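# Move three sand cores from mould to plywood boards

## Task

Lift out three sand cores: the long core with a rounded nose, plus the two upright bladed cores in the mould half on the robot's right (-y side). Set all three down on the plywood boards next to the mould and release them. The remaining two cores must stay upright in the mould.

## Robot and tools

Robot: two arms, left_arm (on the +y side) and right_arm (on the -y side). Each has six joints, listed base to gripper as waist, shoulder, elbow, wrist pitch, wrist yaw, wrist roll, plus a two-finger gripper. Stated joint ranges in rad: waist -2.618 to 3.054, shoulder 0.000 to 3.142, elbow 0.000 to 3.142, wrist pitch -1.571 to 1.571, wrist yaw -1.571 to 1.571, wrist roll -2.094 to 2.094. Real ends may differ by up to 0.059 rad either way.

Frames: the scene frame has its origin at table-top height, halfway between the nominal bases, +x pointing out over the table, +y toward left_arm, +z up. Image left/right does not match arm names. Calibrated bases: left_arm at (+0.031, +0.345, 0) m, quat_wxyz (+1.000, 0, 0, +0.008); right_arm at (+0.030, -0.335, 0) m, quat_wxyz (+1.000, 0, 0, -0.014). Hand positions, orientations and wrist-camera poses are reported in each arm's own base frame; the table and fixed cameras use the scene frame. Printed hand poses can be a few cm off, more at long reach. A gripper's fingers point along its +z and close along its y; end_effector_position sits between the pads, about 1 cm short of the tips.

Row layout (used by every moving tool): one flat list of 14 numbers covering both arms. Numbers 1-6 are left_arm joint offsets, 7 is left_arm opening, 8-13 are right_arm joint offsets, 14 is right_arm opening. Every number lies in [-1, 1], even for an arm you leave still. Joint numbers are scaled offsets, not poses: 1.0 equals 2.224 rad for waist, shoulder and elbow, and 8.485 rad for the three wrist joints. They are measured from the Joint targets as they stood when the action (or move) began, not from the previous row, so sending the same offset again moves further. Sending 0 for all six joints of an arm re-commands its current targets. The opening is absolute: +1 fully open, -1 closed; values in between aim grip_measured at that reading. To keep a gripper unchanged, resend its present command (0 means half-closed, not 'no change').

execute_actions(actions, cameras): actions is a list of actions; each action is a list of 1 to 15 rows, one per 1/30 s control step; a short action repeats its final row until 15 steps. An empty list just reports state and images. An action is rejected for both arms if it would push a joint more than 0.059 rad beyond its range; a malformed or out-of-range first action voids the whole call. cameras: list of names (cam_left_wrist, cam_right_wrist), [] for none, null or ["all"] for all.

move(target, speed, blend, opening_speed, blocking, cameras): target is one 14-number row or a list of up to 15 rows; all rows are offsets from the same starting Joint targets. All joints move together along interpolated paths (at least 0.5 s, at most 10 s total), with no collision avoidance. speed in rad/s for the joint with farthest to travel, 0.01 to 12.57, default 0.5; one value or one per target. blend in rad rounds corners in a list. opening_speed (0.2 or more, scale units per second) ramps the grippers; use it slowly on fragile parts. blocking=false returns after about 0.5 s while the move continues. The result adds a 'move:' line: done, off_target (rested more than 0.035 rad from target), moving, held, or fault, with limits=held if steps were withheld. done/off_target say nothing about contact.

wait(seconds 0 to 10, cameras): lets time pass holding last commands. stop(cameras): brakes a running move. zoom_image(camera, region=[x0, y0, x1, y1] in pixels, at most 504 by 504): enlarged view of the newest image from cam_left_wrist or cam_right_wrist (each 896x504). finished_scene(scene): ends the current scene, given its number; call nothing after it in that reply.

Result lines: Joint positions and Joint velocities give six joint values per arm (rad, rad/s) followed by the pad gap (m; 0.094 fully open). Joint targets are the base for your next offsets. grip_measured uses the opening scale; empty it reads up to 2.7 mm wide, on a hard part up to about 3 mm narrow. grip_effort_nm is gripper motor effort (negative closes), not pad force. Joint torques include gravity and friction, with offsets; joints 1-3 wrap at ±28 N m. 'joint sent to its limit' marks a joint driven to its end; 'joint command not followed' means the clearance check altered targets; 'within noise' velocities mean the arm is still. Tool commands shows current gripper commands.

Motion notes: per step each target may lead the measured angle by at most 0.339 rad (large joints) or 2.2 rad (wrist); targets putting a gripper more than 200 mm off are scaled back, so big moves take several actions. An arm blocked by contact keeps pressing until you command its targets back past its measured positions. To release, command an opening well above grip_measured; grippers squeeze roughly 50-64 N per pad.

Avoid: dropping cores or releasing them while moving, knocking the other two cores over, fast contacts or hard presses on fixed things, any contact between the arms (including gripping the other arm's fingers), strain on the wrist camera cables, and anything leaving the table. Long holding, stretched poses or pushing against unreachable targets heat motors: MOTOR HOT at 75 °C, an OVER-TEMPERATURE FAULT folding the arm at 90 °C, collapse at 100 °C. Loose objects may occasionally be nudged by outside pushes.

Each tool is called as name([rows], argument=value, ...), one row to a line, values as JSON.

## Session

execute_actions(actions=[])

Scene clock: 0.00 s.
left_arm: end_effector_position=(+0.3491, -0.0518, +0.2089) grip_measured=+1.000 grip_effort_nm=n/a end_effector_quat_wxyz=(+0.533, -0.007, +0.816, -0.226) | right_arm: end_effector_position=(+0.3047, +0.0784, +0.1820) grip_measured=+1.000 grip_effort_nm=n/a end_effector_quat_wxyz=(+0.477, +0.034, +0.863, +0.162)
Joint positions: left_arm=[0.064 1.008 0.577 0.059 0.429 -0.249 0.094] | right_arm=[0.21 0.845 0.563 -0.234 -0.068 0.329 0.094]
Joint velocities: within noise
Joint torques (N m): no reading
Heat: left arm: 31 °C; right arm: 35 °C.
Joint targets: left_arm=[0.064 1.000 0.586 0.062 0.431 -0.247] | right_arm=[0.210 0.838 0.575 -0.230 -0.068 0.327]
Tool commands: left_gripper/opening=+1.0 right_gripper/opening=+1.0

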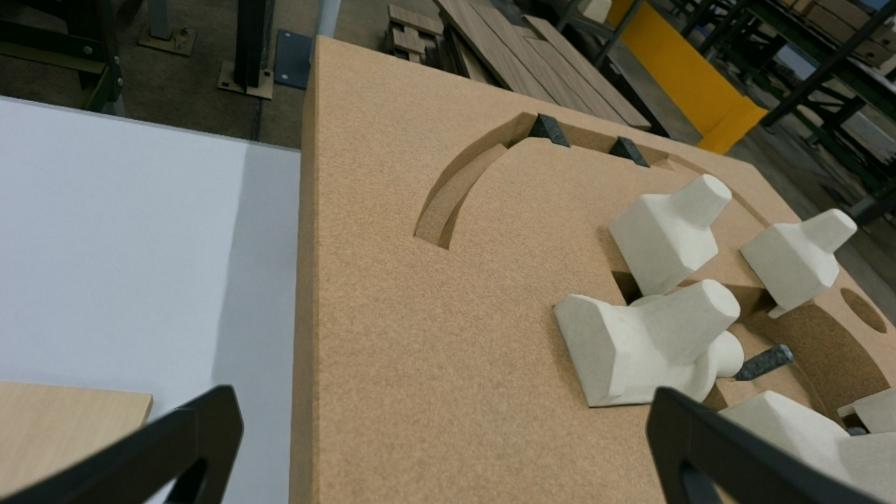

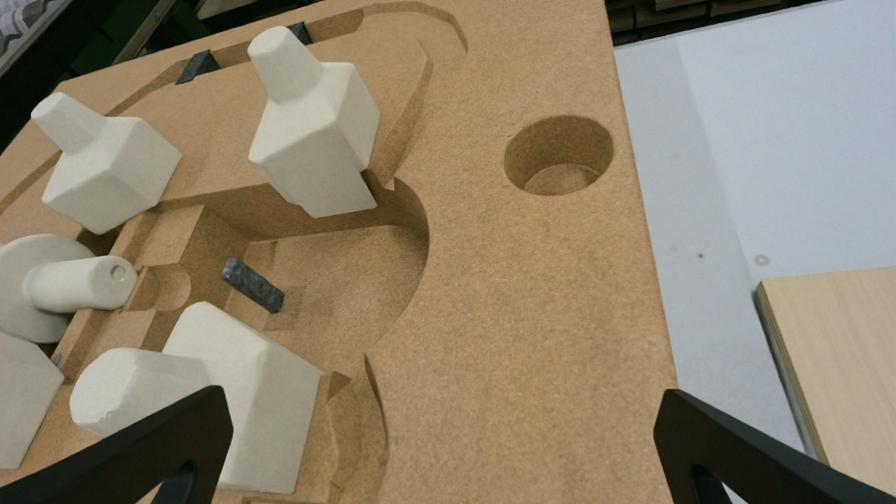

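move([
  [-0.1187,0.0899,0.3210,-0.0662,-0.0508,0.0291,0.3,0.0405,0.0279,0.2361,-0.0318,0.008,-0.0385,0.4],
  [-0.2693,0.4371,0.6196,-0.1239,-0.0508,0.0291,0.3,0.1565,0.2478,0.3305,-0.0530,0.008,-0.0385,0.4],
], speed=1.2, blend=[0.15,0])

Scene clock: 6.80 s.
left_arm: end_effector_position=(+0.4298, -0.2573, +0.2029) grip_measured=+0.302 grip_effort_nm=-0.066 end_effector_quat_wxyz=(+0.265, +0.254, +0.927, -0.078) | right_arm: end_effector_position=(+0.3391, +0.2113, +0.2325) grip_measured=+0.403 grip_effort_nm=-0.129 end_effector_quat_wxyz=(+0.367, -0.251, +0.890, +0.107)
Joint positions: left_arm=[-0.539 1.966 1.938 -0.984 0.008 -0.006 0.061] | right_arm=[0.553 1.39 1.276 -0.673 -0.005 0.006 0.066]
Joint velocities: within noise
Joint torques (N m): left_arm=[0.24 -8.88 7.45 1.41 -0.06 0.01] | right_arm=[0.46 -4.89 8.81 1.15 0.04 -0.11]
Heat: left arm: 32 °C; right arm: 37 °C.
Joint targets: left_arm=[-0.535 1.972 1.964 -0.989 0.000 0.000] | right_arm=[0.558 1.389 1.310 -0.680 0.000 0.000]
move: done

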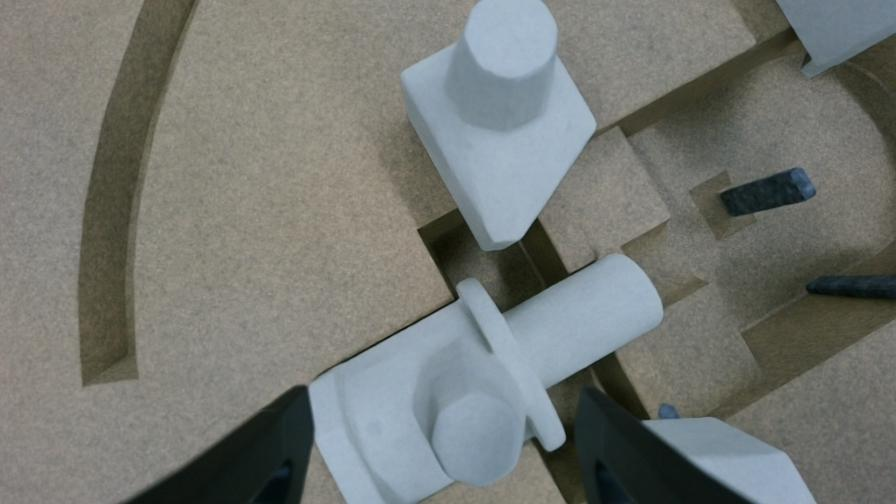

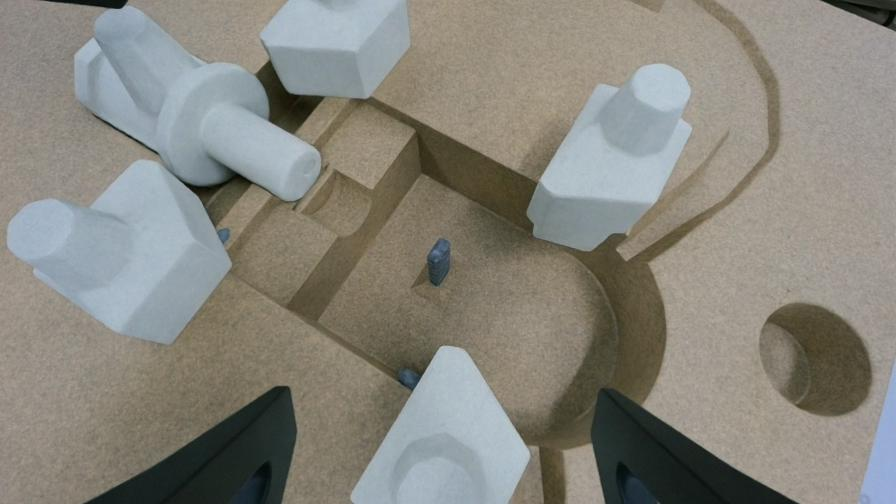

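move([
  [-0.0094,-0.0387,-0.054,0.004,0,0,0.1,0,-0.0328,-0.027,-0.0015,0,0,0.4],
  [-0.0094,-0.0567,-0.1511,0.0283,0,0,0.1,0,-0.0342,-0.1619,0.0315,0,0,0.4],
], speed=0.7, blend=[0.04,0])

Scene clock: 23.70 s.
left_arm: end_effector_position=(+0.4143, -0.2541, +0.1523) grip_measured=+0.102 grip_effort_nm=-0.051 end_effector_quat_wxyz=(+0.261, +0.259, +0.927, -0.078) | right_arm: end_effector_position=(+0.3214, +0.2004, +0.1617) grip_measured=+0.403 grip_effort_nm=-0.125 end_effector_quat_wxyz=(+0.358, -0.251, +0.893, +0.105)
Joint positions: left_arm=[-0.549 1.889 1.635 -0.766 0.008 -0.006 0.052] | right_arm=[0.553 1.323 0.955 -0.439 -0.005 0.006 0.066]
Joint velocities: within noise
Joint torques (N m): left_arm=[-0.47 -12.23 4.85 1.61 -0.05 0.01] | right_arm=[0.43 -5.07 5.72 1.41 0.04 -0.11]
Heat: left arm: 34 °C; right arm: 38 °C.
Joint targets: left_arm=[-0.556 1.846 1.628 -0.749 0.000 0.000] | right_arm=[0.558 1.313 0.950 -0.413 0.000 0.000]
move: off_target (left_arm); left_arm: the shoulder is farthest, 0.043 rad from its target

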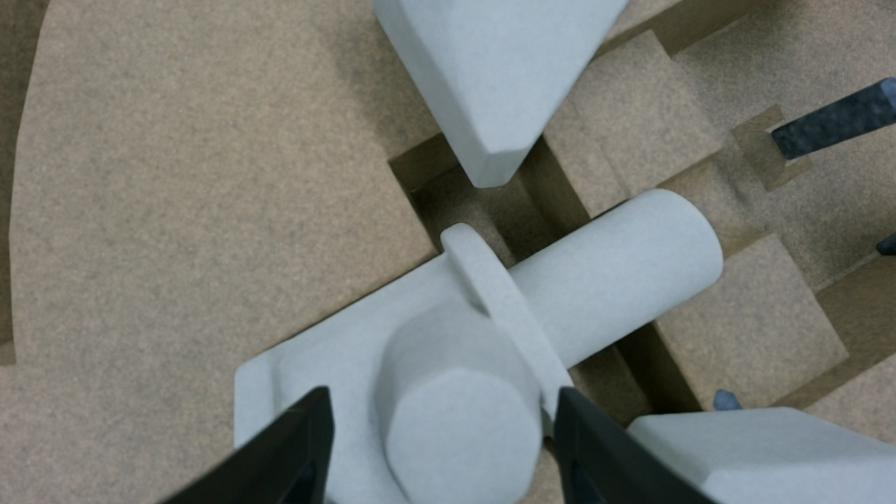

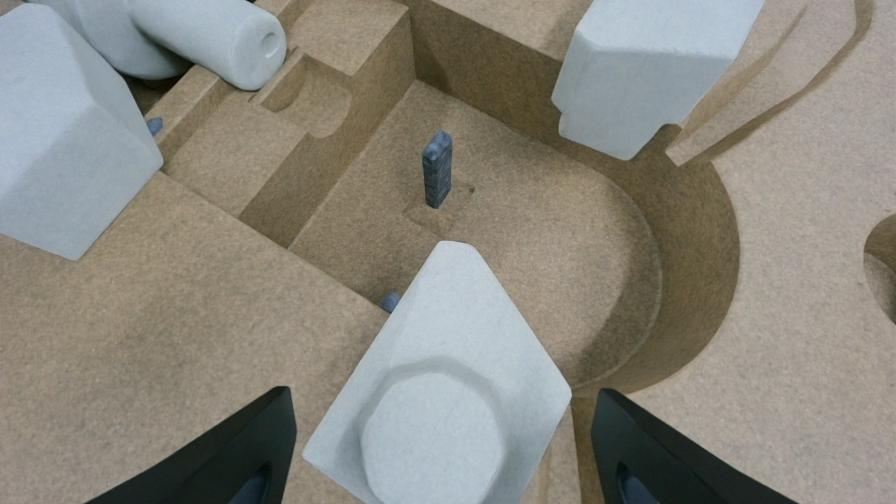

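move(target=[-0.0036,-0.008,0.031,-0.0075,0,0,0.1,0,0,0,0,0,0,-0.7], speed=0.3, opening_speed=1.2)

Scene clock: 28.70 s.
left_arm: end_effector_position=(+0.4102, -0.2557, +0.1717) grip_measured=+0.102 grip_effort_nm=-0.066 end_effector_quat_wxyz=(+0.268, +0.262, +0.923, -0.081) | right_arm: end_effector_position=(+0.3210, +0.2015, +0.1618) grip_measured=-0.359 grip_effort_nm=-1.004 end_effector_quat_wxyz=(+0.358, -0.253, +0.893, +0.107)
Joint positions: left_arm=[-0.557 1.866 1.673 -0.81 0.007 -0.006 0.052] | right_arm=[0.554 1.323 0.955 -0.438 -0.008 0.005 0.03]
Joint velocities: within noise
Joint torques (N m): left_arm=[-0.5 -11.55 7.43 1.43 -0.04 0.02] | right_arm=[0.32 -5.08 5.71 1.42 0.07 -0.1]
Heat: left arm: 34 °C; right arm: 38 °C.
Joint targets: left_arm=[-0.564 1.828 1.697 -0.812 0.000 0.000] | right_arm=[0.557 1.313 0.950 -0.413 0.000 0.000]
move: off_target (left_arm); left_arm: the shoulder is farthest, 0.038 rad from its target

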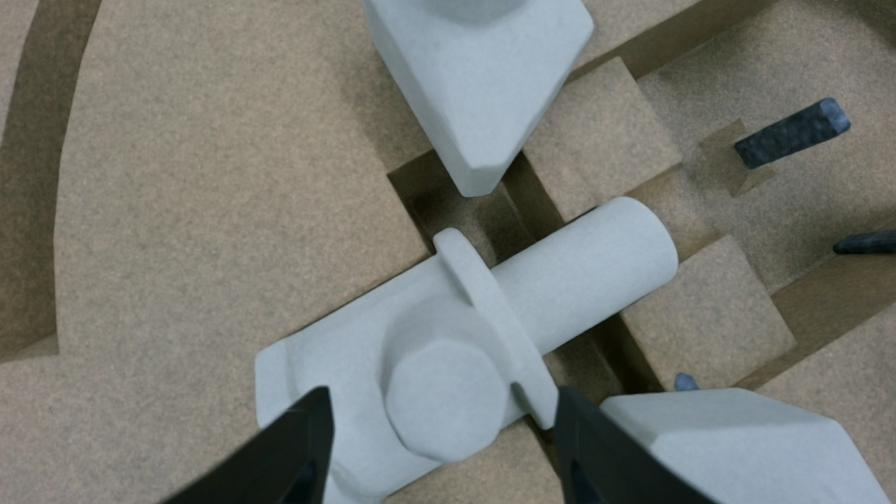

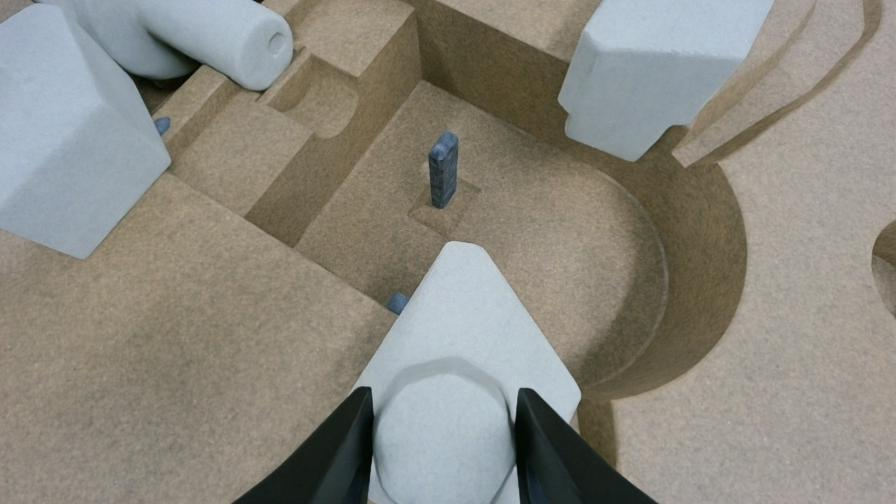

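move([
  [0,0,-0.0295,0.005,0,0,0.1,0,-0.0027,0.1574,-0.0354,0,0,-0.7],
  [0,0,-0.0295,0.005,0,0,-0.7,0,-0.0027,0.1574,-0.0354,0,0,-0.7],
], speed=0.4, opening_speed=1.0)

Scene clock: 36.20 s.
left_arm: end_effector_position=(+0.4092, -0.2550, +0.1629) grip_measured=-0.385 grip_effort_nm=-0.999 end_effector_quat_wxyz=(+0.265, +0.263, +0.924, -0.080) | right_arm: end_effector_position=(+0.3134, +0.1965, +0.2283) grip_measured=-0.359 grip_effort_nm=-1.004 end_effector_quat_wxyz=(+0.340, -0.255, +0.900, +0.101)
Joint positions: left_arm=[-0.557 1.866 1.641 -0.785 0.007 -0.005 0.029] | right_arm=[0.554 1.323 1.248 -0.772 -0.006 0.005 0.03]
Joint velocities: within noise
Joint torques (N m): left_arm=[-0.54 -11.59 4.6 1.64 -0.06 0] | right_arm=[0.29 -5.46 10.17 1.7 0.05 -0.11]
Heat: left arm: 35 °C; right arm: 39 °C.
Joint targets: left_arm=[-0.564 1.828 1.632 -0.770 0.000 0.000] | right_arm=[0.557 1.307 1.300 -0.713 0.000 0.000]
move: off_target (left_arm, right_arm); target 2's new numbers were sent with left_arm's shoulder 0.038 rad from that target; left_arm: the shoulder is farthest, 0.038 rad from its target; right_arm: the wrist pitch is farthest, 0.059 rad from its target

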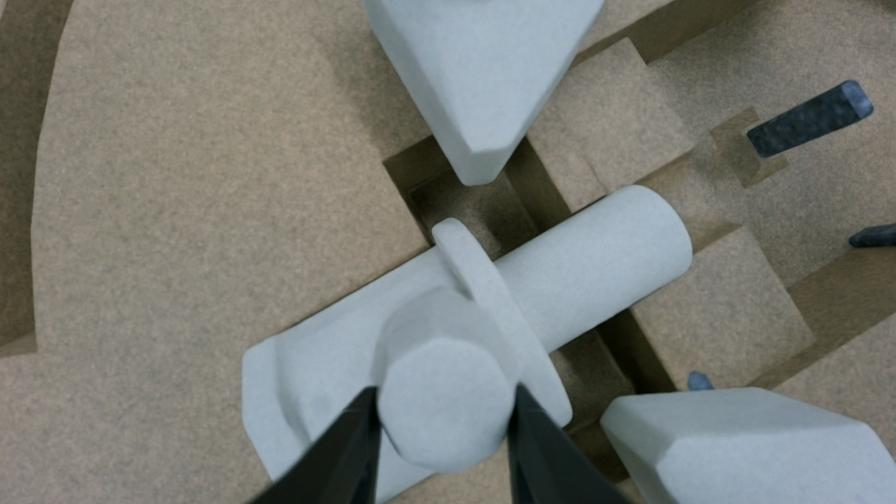

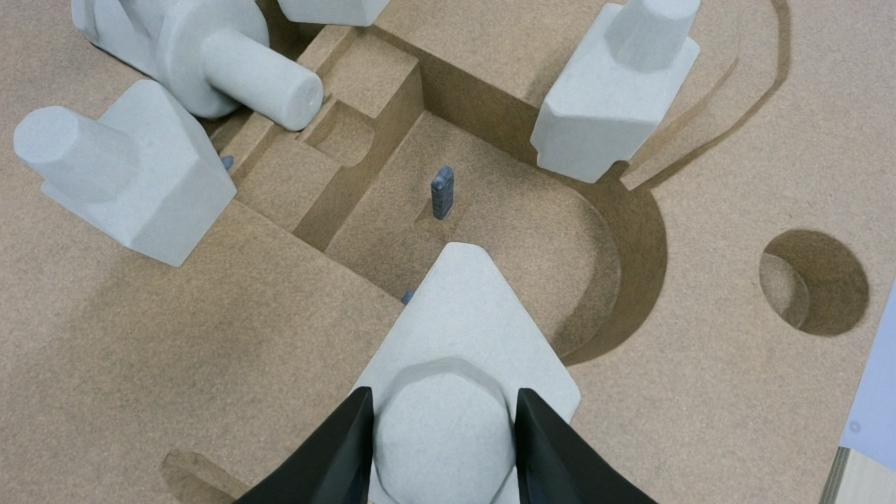

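move([
  [0,0.0058,0.0845,-0.015,0,0,-0.7,0,-0.0031,0.03,-0.008,0,0,-0.7],
  [0,0.0238,0.1754,-0.0338,0,0,-0.7,-0.15,-0.0031,0.0674,-0.0185,0,0,-0.7],
  [0,-0.1475,0.1205,-0.0742,0,0,-0.7,-0.4078,-0.0031,0.0674,-0.0185,0,0,-0.7],
  [0.4245,-0.1969,0.0216,-0.0624,0,0,-0.7,-0.4078,-0.0031,0.0674,-0.0185,0,0,-0.7],
], speed=[0.4,0.6,0.8,0.9], blend=[0.04,0.04,0.1,0])

Scene clock: 49.30 s.
left_arm: end_effector_position=(+0.2927, +0.1193, +0.2650) grip_measured=-0.386 grip_effort_nm=-0.994 end_effector_quat_wxyz=(+0.207, -0.186, +0.960, +0.043) | right_arm: end_effector_position=(+0.3381, -0.1222, +0.2626) grip_measured=-0.358 grip_effort_nm=-1.009 end_effector_quat_wxyz=(+0.345, +0.165, +0.922, -0.061)
Joint positions: left_arm=[0.38 1.446 1.669 -1.369 -0.007 -0.002 0.029] | right_arm=[-0.348 1.323 1.394 -0.927 0.004 0.005 0.03]
Joint velocities: within noise
Joint torques (N m): left_arm=[0.12 -8.73 5.48 1.99 0.11 -0.02] | right_arm=[-0.17 -5.83 10.29 1.67 -0.05 -0.09]
Heat: left arm: 36 °C; right arm: 41 °C.
Joint targets: left_arm=[0.380 1.390 1.680 -1.299 0.000 0.000] | right_arm=[-0.350 1.300 1.450 -0.870 0.000 0.000]
move: off_target (left_arm, right_arm); left_arm: the wrist pitch is farthest, 0.069 rad from its target; right_arm: the wrist pitch is farthest, 0.057 rad from its target

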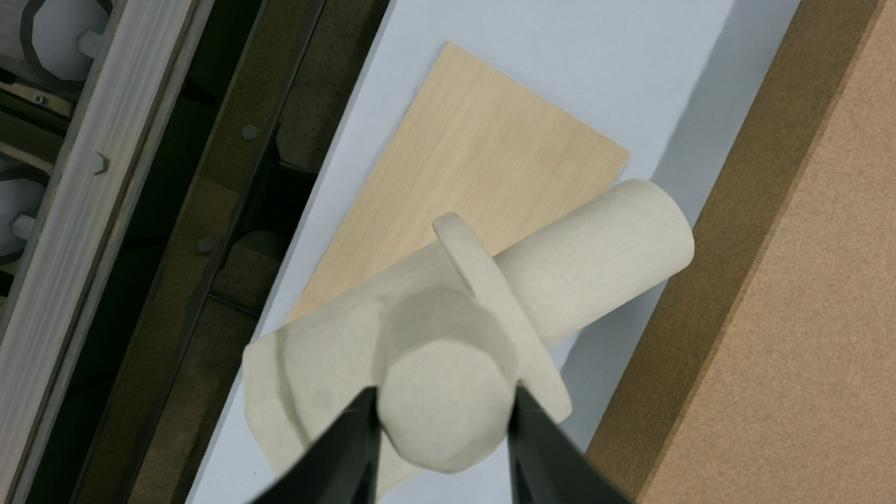

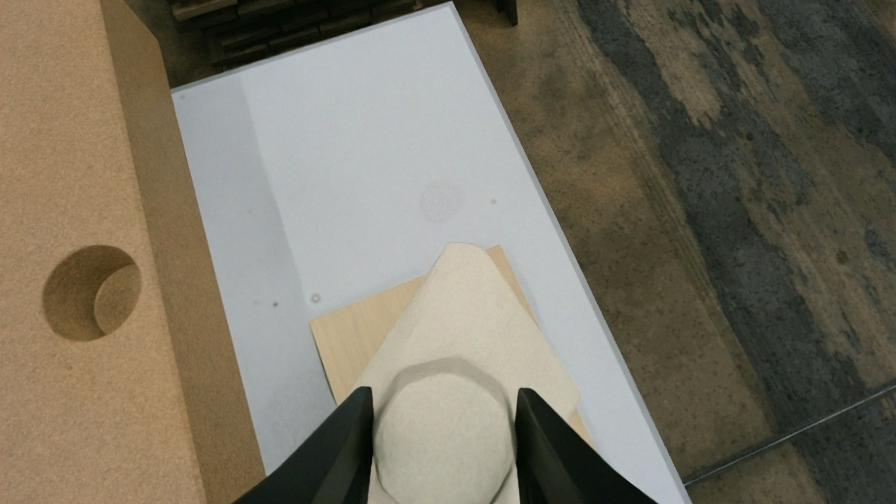

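move(target=[-0.0045,-0.0292,-0.2923,0.0847,0,0,-0.7,0.1129,0.0216,-0.2743,0.0697,0.0434,-0.1276,-0.7], speed=0.7)

Scene clock: 68.73 s.
left_arm: end_effector_position=(+0.3223, +0.1309, +0.1325) grip_measured=-0.386 grip_effort_nm=-1.004 end_effector_quat_wxyz=(+0.260, -0.184, +0.946, +0.052) | right_arm: end_effector_position=(+0.3494, -0.0950, +0.1174) grip_measured=-0.359 grip_effort_nm=-1.009 end_effector_quat_wxyz=(+0.187, -0.383, +0.849, -0.312)
Joint positions: left_arm=[0.38 1.377 1.018 -0.674 -0.006 -0.002 0.029] | right_arm=[-0.105 1.359 0.83 -0.363 0.332 -1.071 0.03]
Joint velocities: within noise
Joint torques (N m): left_arm=[-0.66 -8.5 6.26 2.42 0.09 -0.05] | right_arm=[0.57 -5.22 6.61 1.89 0.47 -0.15]
Heat: left arm: 36 °C; right arm: 43 °C.
Joint targets: left_arm=[0.370 1.326 1.030 -0.581 0.000 0.000] | right_arm=[-0.099 1.348 0.840 -0.279 0.368 -1.083]
move: off_target (left_arm, right_arm); left_arm: the wrist pitch is farthest, 0.094 rad from its target; right_arm: the wrist pitch is farthest, 0.084 rad from its target

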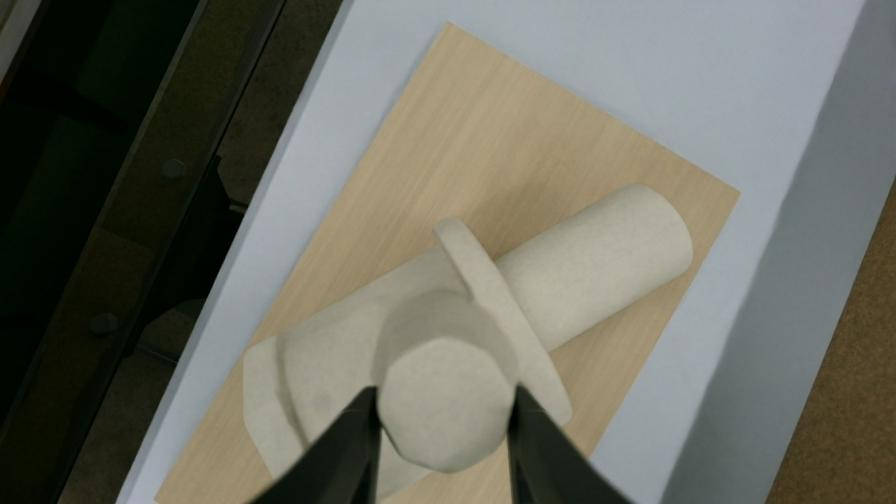

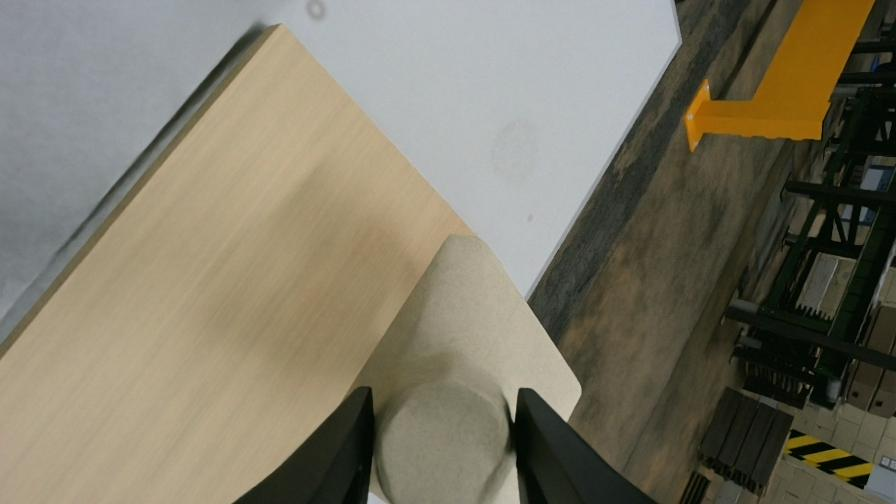

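move([
  [0.0025,-0.02,0.006,0,0,0,-0.7,0.0129,0.0,-0.0,0,0,0,-0.7],
  [0,0.0025,-0.02,0.006,0,0,0,0,0,0,0,0,0,0],
])

Scene clock: 87.33 s.
left_arm: end_effector_position=(+0.3347, +0.1358, +0.1413) grip_measured=-0.002 grip_effort_nm=0.115 end_effector_quat_wxyz=(+0.311, -0.181, +0.931, +0.062) | right_arm: end_effector_position=(+0.3605, -0.0962, +0.1286) grip_measured=-0.003 grip_effort_nm=0.183 end_effector_quat_wxyz=(+0.205, -0.377, +0.838, -0.337)
Joint positions: left_arm=[0.38 1.344 0.968 -0.549 -0.006 -0.002 0.047] | right_arm=[-0.092 1.359 0.83 -0.299 0.362 -1.08 0.047]
Joint velocities: within noise
Joint torques (N m): left_arm=[-0.72 -5.38 6.89 1.79 0.09 -0.02] | right_arm=[-0.57 -5.3 6.67 1.34 0.21 -0.08]
Heat: left arm: 39 °C; right arm: 44 °C.
Joint targets: left_arm=[0.370 1.331 0.985 -0.530 0.000 0.000] | right_arm=[-0.098 1.348 0.840 -0.279 0.368 -1.083]
move: done; target 2's new numbers were sent with left_arm's wrist pitch 0.096 rad from that target

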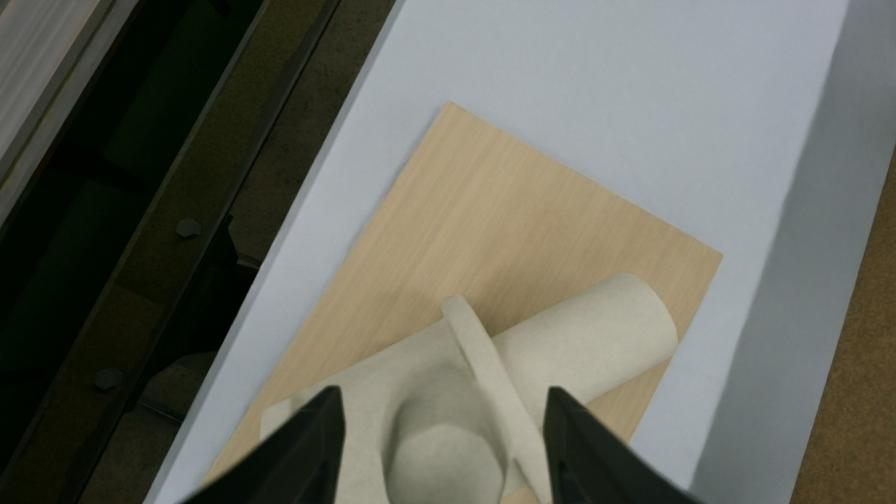

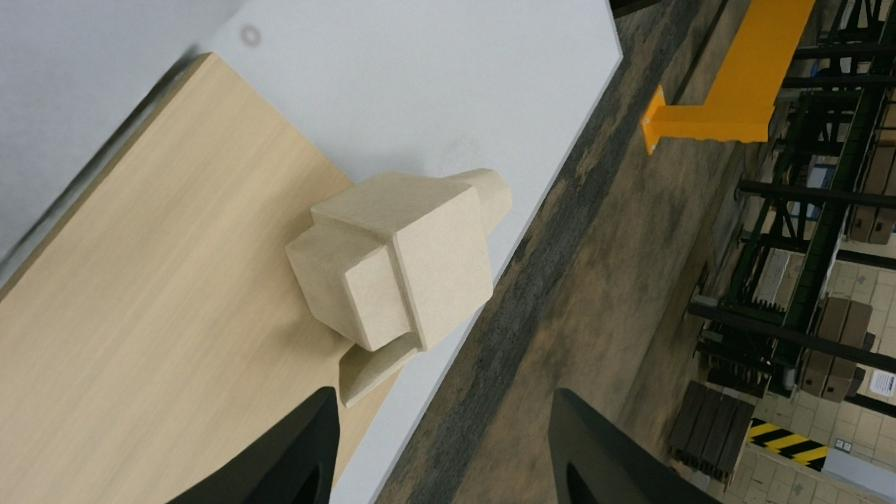

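zoom_image(camera="cam_right_wrist", region=[200, 100, 600, 440])

zoom_image(camera="cam_left_wrist", region=[240, 230, 720, 504])

Scaled by 1.260.

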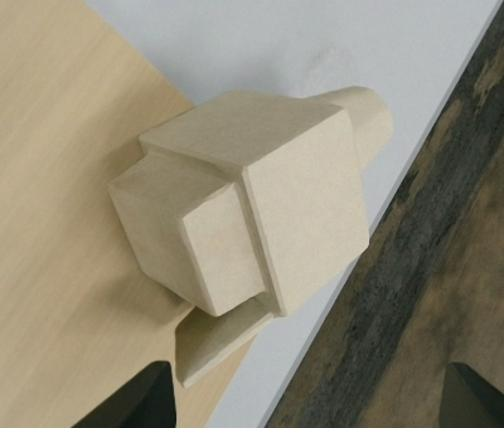

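Scaled by 1.050.

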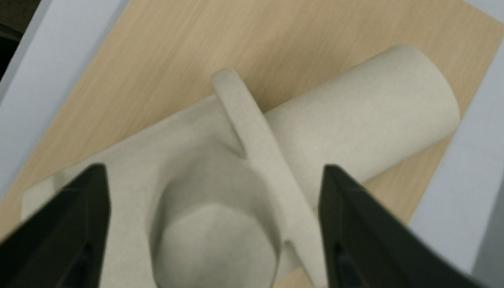

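move([
  [-0.00,-0.01,0.06,-0.01,0,0,0.1,-0.02,0.03,0.11,-0.025,-0.003,0.01,0.1],
  [0,-0.06,0.17,-0.04,0,0,0.1,-0.118,0.137,0.367,-0.0971,-0.0434,0.1276,0.1],
], speed=[0.4,0.8], blend=0.05)

Scene clock: 103.57 s.
left_arm: end_effector_position=(+0.3231, +0.1312, +0.2859) grip_measured=+0.098 grip_effort_nm=0.129 end_effector_quat_wxyz=(+0.394, -0.175, +0.899, +0.078) | right_arm: end_effector_position=(+0.3714, -0.1387, +0.2123) grip_measured=+0.097 grip_effort_nm=0.173 end_effector_quat_wxyz=(+0.223, +0.170, +0.959, -0.045)
Joint positions: left_arm=[0.38 1.217 1.339 -0.866 -0.006 -0.002 0.052] | right_arm=[-0.356 1.644 1.624 -1.092 0.008 -0.007 0.052]
Joint velocities: within noise
Joint torques (N m): left_arm=[-0.68 -4.62 7.43 1.79 0.09 -0.04] | right_arm=[-0.39 -5.81 8.17 0.71 -0.08 0.04]
Heat: left arm: 37 °C; right arm: 42 °C.
Joint targets: left_arm=[0.370 1.197 1.363 -0.869 0.000 0.000] | right_arm=[-0.361 1.653 1.656 -1.103 0.000 0.000]
move: done

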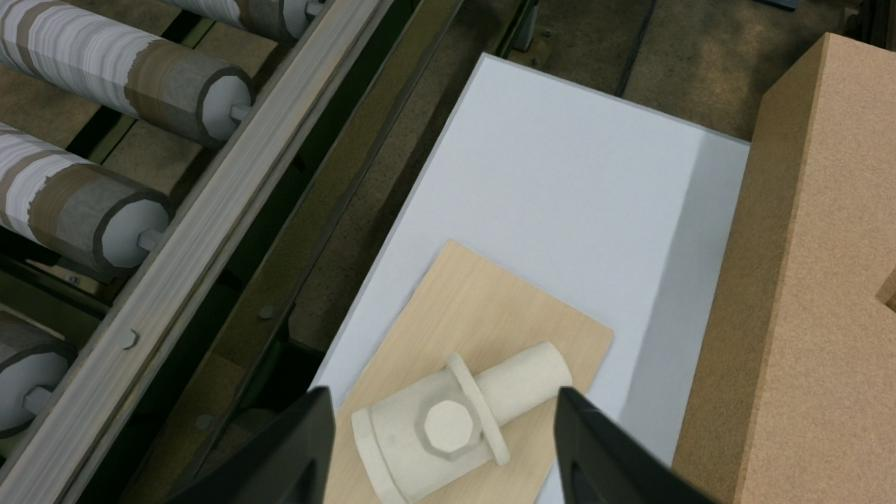

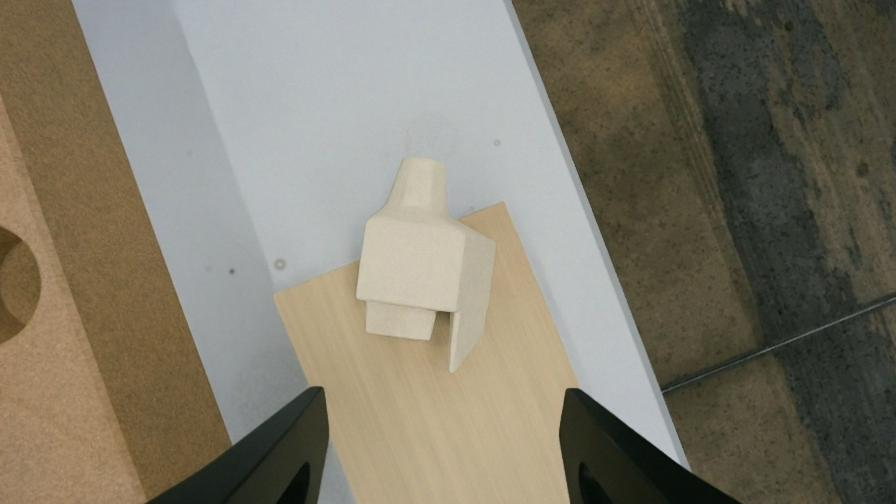

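move(target=[0,0,0,0,0,0,0.1,0.0081,0.3118,0.3313,-0.0487,0,0.0177,0.4], speed=0.8, cameras=["cam_right_wrist"])

Scene clock: 129.63 s.
left_arm: end_effector_position=(+0.3230, +0.1311, +0.2858) grip_measured=+0.098 grip_effort_nm=0.129 end_effector_quat_wxyz=(+0.394, -0.175, +0.899, +0.078) | right_arm: end_effector_position=(+0.4418, -0.1613, +0.1234) grip_measured=+0.397 grip_effort_nm=0.183 end_effector_quat_wxyz=(+0.045, +0.244, +0.969, -0.008)
Joint positions: left_arm=[0.38 1.217 1.339 -0.867 -0.006 -0.002 0.052] | right_arm=[-0.35 2.343 2.364 -1.501 0.007 0.143 0.066]
Joint velocities: within noise
Joint torques (N m): left_arm=[-0.72 -4.7 7.46 1.81 0.08 -0.05] | right_arm=[0.58 -10.69 7.38 0.12 -0.07 0.04]
Heat: left arm: 37 °C; right arm: 38 °C.
Joint targets: left_arm=[0.370 1.197 1.363 -0.869 0.000 0.000] | right_arm=[-0.343 2.347 2.393 -1.516 0.000 0.150]
move: done
Images, in order (width x height): cam_right_wrist 896x504.

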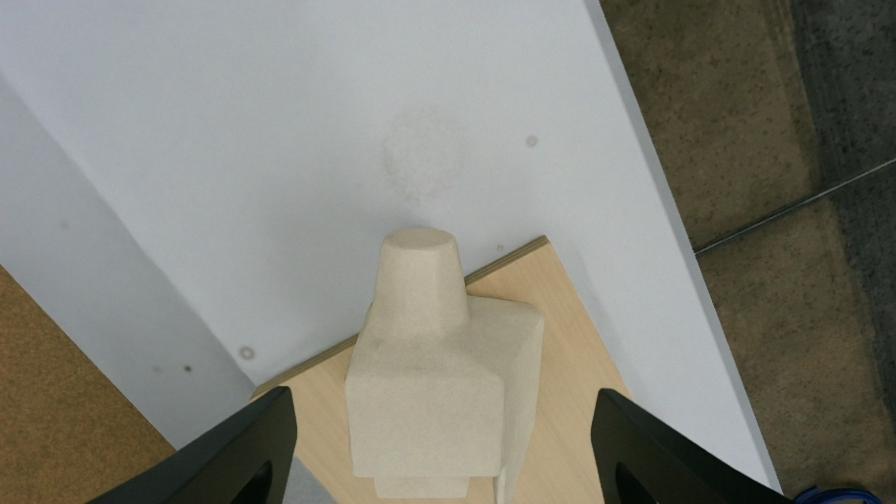

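move([
  [0,0,0,0,0,0,0.1,0.0076,-0.0227,-0.183,0.0420,0,0,0.4],
  [0,0,0,0,0,0,0.1,0.0076,-0.0227,-0.183,0.0420,0,0,-0.6],
], speed=0.4, opening_speed=1, cameras=["cam_right_wrist"])

Scene clock: 142.67 s.
left_arm: end_effector_position=(+0.3230, +0.1311, +0.2858) grip_measured=+0.098 grip_effort_nm=0.120 end_effector_quat_wxyz=(+0.394, -0.175, +0.899, +0.078) | right_arm: end_effector_position=(+0.4445, -0.1559, +0.0345) grip_measured=-0.107 grip_effort_nm=-1.004 end_effector_quat_wxyz=(+0.034, +0.237, +0.971, -0.009)
Joint positions: left_arm=[0.38 1.217 1.339 -0.867 -0.006 -0.002 0.052] | right_arm=[-0.335 2.335 1.997 -1.162 0.012 0.144 0.042]
Joint velocities: within noise
Joint torques (N m): left_arm=[-0.68 -4.68 7.43 1.81 0.09 -0.03] | right_arm=[0.77 -14.3 4.42 0.24 -0.11 0.04]
Heat: left arm: 37 °C; right arm: 40 °C.
Joint targets: left_arm=[0.370 1.197 1.363 -0.869 0.000 0.000] | right_arm=[-0.326 2.296 1.986 -1.159 0.000 0.150]
move: off_target (right_arm); target 2's new numbers were sent with right_arm's shoulder 0.044 rad from that target; right_arm: the shoulder is farthest, 0.039 rad from its target
Images, in order (width x height): cam_right_wrist 896x504.

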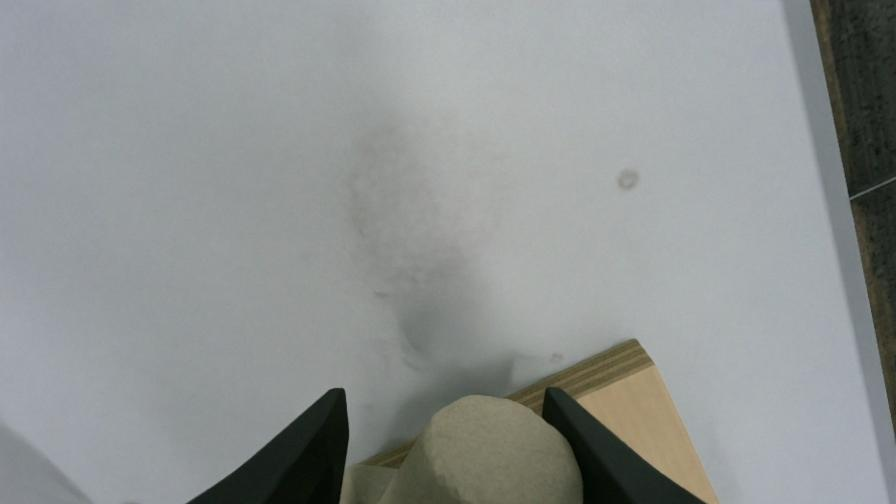

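move([
  [0,0,0,0,0,0,0.1,-0.0133,-0.0756,-0.1061,0.0079,0,-0.0035,-0.6],
  [0,0,0,0,0,0,0.1,-0.0133,-0.0735,-0.1155,0.0103,0,-0.0035,-0.6],
], speed=[0.2,0.1], cameras=["cam_right_wrist"])

Scene clock: 151.30 s.
left_arm: end_effector_position=(+0.3230, +0.1311, +0.2858) grip_measured=+0.098 grip_effort_nm=0.125 end_effector_quat_wxyz=(+0.394, -0.175, +0.899, +0.078) | right_arm: end_effector_position=(+0.4027, -0.1464, +0.0327) grip_measured=-0.116 grip_effort_nm=-1.009 end_effector_quat_wxyz=(+0.020, +0.235, +0.972, -0.006)
Joint positions: left_arm=[0.38 1.217 1.339 -0.867 -0.006 -0.002 0.052] | right_arm=[-0.348 2.183 1.737 -1.084 0.007 0.126 0.042]
Joint velocities: within noise
Joint torques (N m): left_arm=[-0.68 -4.67 7.39 1.82 0.11 -0.03] | right_arm=[-0.65 -14.15 4.46 0.28 -0.07 -0.11]
Heat: left arm: 37 °C; right arm: 47 °C.
Joint targets: left_arm=[0.370 1.197 1.363 -0.869 0.000 0.000] | right_arm=[-0.355 2.133 1.729 -1.072 0.000 0.120]
move: off_target (right_arm); right_arm: the shoulder is farthest, 0.050 rad from its target
Images, in order (width x height): cam_right_wrist 896x504.

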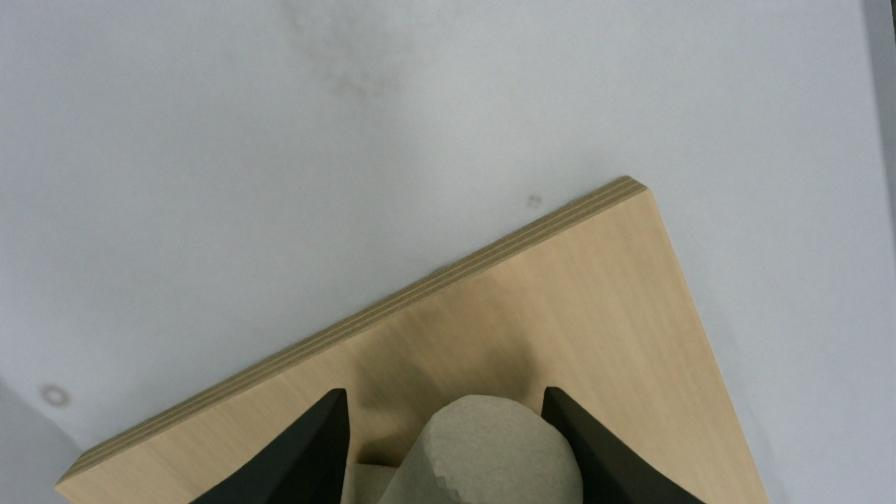

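move([
  [0,0,0,0,0,0,0.1,0,0,0,0,0,0,0.4],
  [0,0,0,0,0,0,0.1,0,0.0267,0.1993,-0.0446,0,0,0.4],
  [0,0,0,0,0,0,0.1,0.1596,-0.1722,0.1219,-0.0269,0,-0.0141,0.4],
  [0,0,0,0,0,0,0.1,0.3305,-0.0778,0.0962,0.0379,0,-0.0141,0.4],
], speed=[0.5,0.5,1.0,0.8], blend=[0,0.05,0.15,0], opening_speed=1.0, cameras=["cam_right_wrist"])

Scene clock: 164.90 s.
left_arm: end_effector_position=(+0.3230, +0.1311, +0.2858) grip_measured=+0.098 grip_effort_nm=0.120 end_effector_quat_wxyz=(+0.394, -0.175, +0.899, +0.078) | right_arm: end_effector_position=(+0.5022, +0.2057, +0.2464) grip_measured=+0.397 grip_effort_nm=0.178 end_effector_quat_wxyz=(+0.379, -0.175, +0.906, +0.077)
Joint positions: left_arm=[0.38 1.217 1.339 -0.867 -0.006 -0.002 0.052] | right_arm=[0.386 1.955 1.95 -0.773 -0.003 0.006 0.066]
Joint velocities: within noise
Joint torques (N m): left_arm=[-0.66 -4.68 7.36 1.81 0.08 -0.02] | right_arm=[-0.54 -8.94 5.46 1.4 0.02 -0.11]
Heat: left arm: 37 °C; right arm: 46 °C.
Joint targets: left_arm=[0.370 1.197 1.363 -0.869 0.000 0.000] | right_arm=[0.380 1.960 1.943 -0.750 0.000 0.001]
move: done
Images, in order (width x height): cam_right_wrist 896x504.

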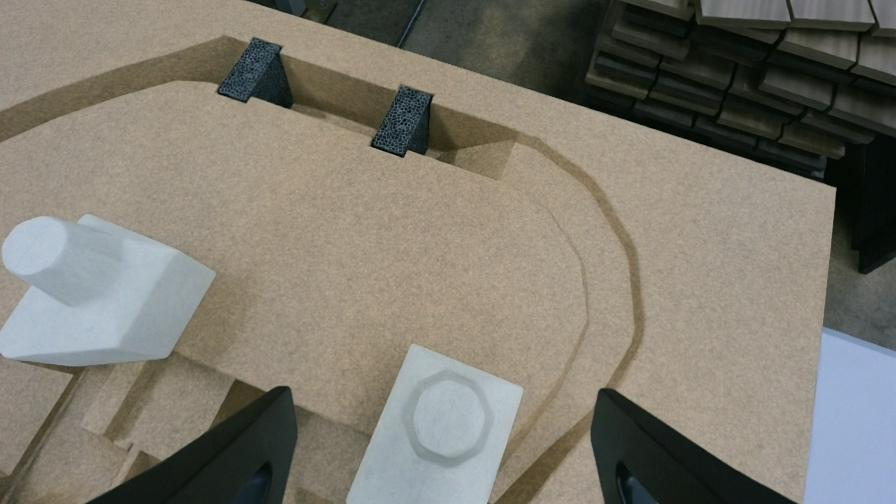

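move(target=[0,0,0,0,0,0,0.1,-0.0027,-0.0216,-0.1558,0.0372,0,0,0.4], speed=0.5, cameras=["cam_right_wrist"])

Scene clock: 171.80 s.
left_arm: end_effector_position=(+0.3230, +0.1311, +0.2858) grip_measured=+0.098 grip_effort_nm=0.115 end_effector_quat_wxyz=(+0.394, -0.175, +0.899, +0.078) | right_arm: end_effector_position=(+0.5023, +0.2028, +0.1545) grip_measured=+0.397 grip_effort_nm=0.178 end_effector_quat_wxyz=(+0.364, -0.173, +0.912, +0.073)
Joint positions: left_arm=[0.38 1.217 1.339 -0.867 -0.006 -0.002 0.052] | right_arm=[0.381 1.952 1.602 -0.461 -0.003 0.006 0.066]
Joint velocities: within noise
Joint torques (N m): left_arm=[-0.72 -4.64 7.3 1.8 0.1 -0.03] | right_arm=[-0.87 -12.75 5.68 1.43 0.03 -0.11]
Heat: left arm: 37 °C; right arm: 46 °C.
Joint targets: left_arm=[0.370 1.197 1.363 -0.869 0.000 0.000] | right_arm=[0.373 1.912 1.597 -0.435 0.000 0.001]
move: off_target (right_arm); right_arm: the shoulder is farthest, 0.040 rad from its target
Images, in order (width x height): cam_right_wrist 896x504.

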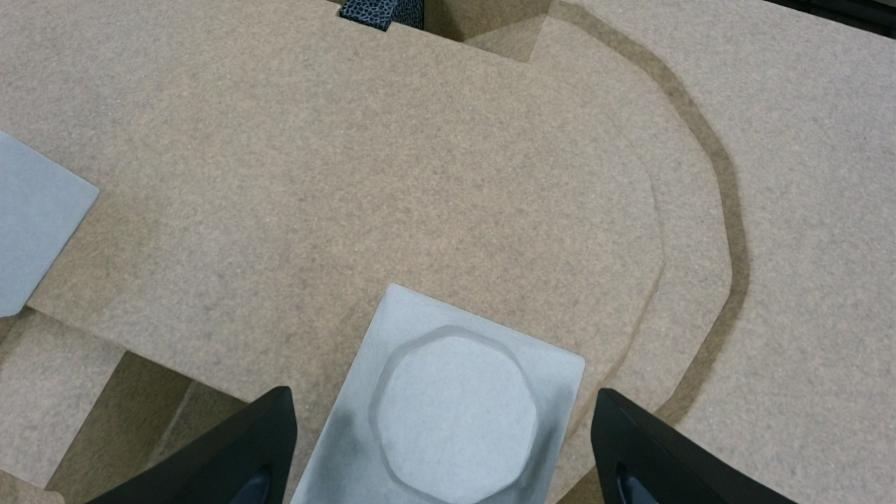

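move([
  [0,0,0,0,0,0,0.1,0,-0.0115,0,-0.002,0,0,0.4],
  [0,0,0,0,0,0,0.1,0,-0.0115,0,-0.002,0,0,-0.7],
], speed=0.3, opening_speed=1.2, cameras=["cam_right_wrist"])

Scene clock: 177.13 s.
left_arm: end_effector_position=(+0.3230, +0.1311, +0.2858) grip_measured=+0.098 grip_effort_nm=0.120 end_effector_quat_wxyz=(+0.394, -0.175, +0.899, +0.078) | right_arm: end_effector_position=(+0.5013, +0.2021, +0.1699) grip_measured=-0.408 grip_effort_nm=-0.999 end_effector_quat_wxyz=(+0.378, -0.172, +0.907, +0.074)
Joint positions: left_arm=[0.38 1.217 1.339 -0.867 -0.006 -0.002 0.052] | right_arm=[0.381 1.923 1.602 -0.46 -0.001 0.006 0.028]
Joint velocities: within noise
Joint torques (N m): left_arm=[-0.77 -4.6 7.35 1.8 0.09 -0.02] | right_arm=[-0.68 -12.21 5.72 1.28 0 -0.09]
Heat: left arm: 37 °C; right arm: 45 °C.
Joint targets: left_arm=[0.370 1.197 1.363 -0.869 0.000 0.000] | right_arm=[0.373 1.886 1.597 -0.452 0.000 0.001]
move: off_target (right_arm); target 2's new numbers were sent with right_arm's shoulder 0.036 rad from that target; right_arm: the shoulder is farthest, 0.036 rad from its target
Images, in order (width x height): cam_right_wrist 896x504.

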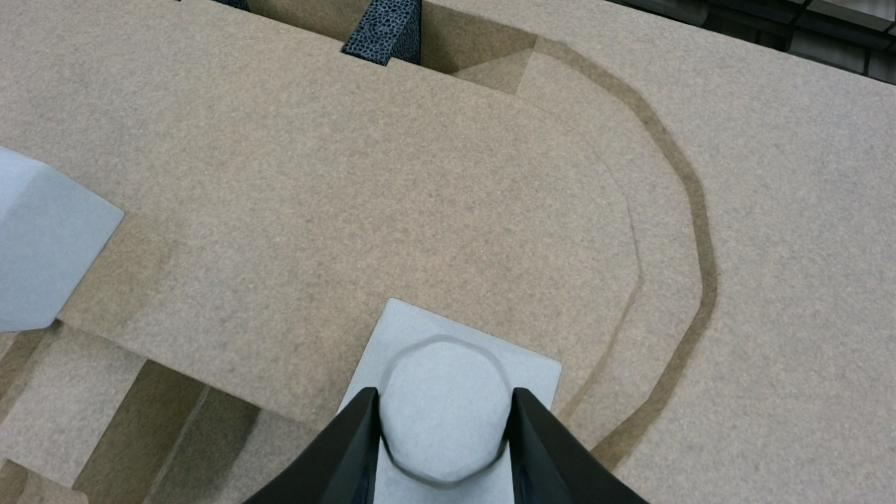

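move([
  [0,0,0,0,0,0,0.1,0,0.0072,0.0836,-0.0159,0,0,-0.7],
  [0,0,0,0,0,0,0.1,0,0.0175,0.1515,-0.0312,0,0,-0.7],
  [0,0,0,0,0,0,0.1,0,-0.2199,0.0994,-0.0807,0,0,-0.7],
  [0,0,0,0,0,0,0.1,-0.2374,-0.3085,-0.0436,-0.0563,0.0401,-0.1246,-0.7],
  [0,0,0,0,0,0,0.1,-0.2374,-0.4996,-0.5261,0.0174,0.0401,-0.1246,-0.7],
], speed=[0.3,0.4,0.6,0.9,0.7], blend=[0.03,0.03,0.03,0.08,0])

Scene clock: 224.10 s.
left_arm: end_effector_position=(+0.3230, +0.1311, +0.2858) grip_measured=+0.098 grip_effort_nm=0.120 end_effector_quat_wxyz=(+0.394, -0.175, +0.899, +0.078) | right_arm: end_effector_position=(+0.2491, -0.0930, +0.1052) grip_measured=-0.409 grip_effort_nm=-1.009 end_effector_quat_wxyz=(+0.240, -0.338, +0.845, -0.338)
Joint positions: left_arm=[0.38 1.217 1.339 -0.867 -0.006 -0.002 0.052] | right_arm=[-0.15 0.797 0.417 -0.381 0.314 -1.046 0.028]
Joint velocities: within noise
Joint torques (N m): left_arm=[-0.58 -4.66 7.31 1.82 0.08 -0.03] | right_arm=[-0.38 -2.43 6.89 1.95 0.36 -0.17]
Heat: left arm: 38 °C; right arm: 43 °C.
Joint targets: left_arm=[0.370 1.197 1.363 -0.869 0.000 0.000] | right_arm=[-0.155 0.775 0.427 -0.304 0.341 -1.057]
move: off_target (right_arm); right_arm: the wrist pitch is farthest, 0.077 rad from its target

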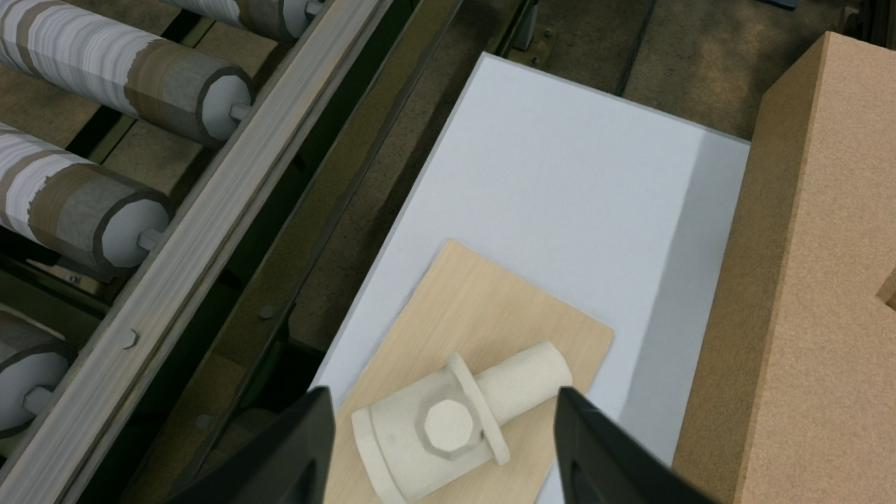

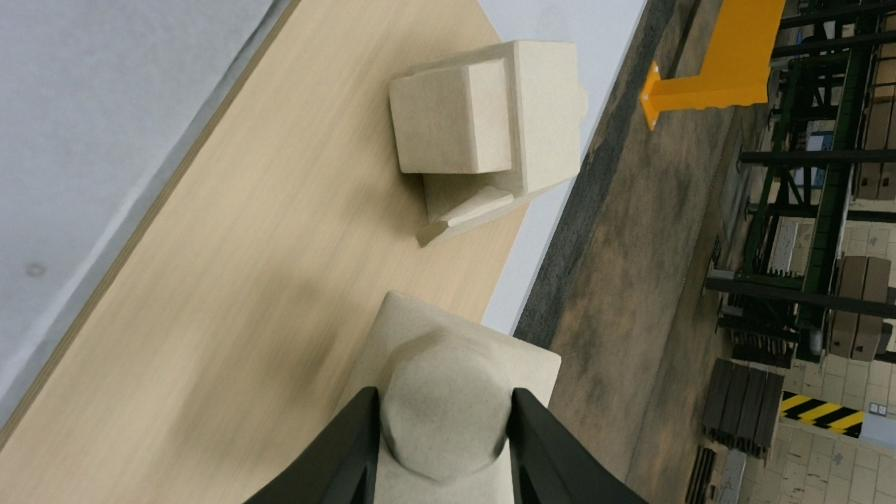

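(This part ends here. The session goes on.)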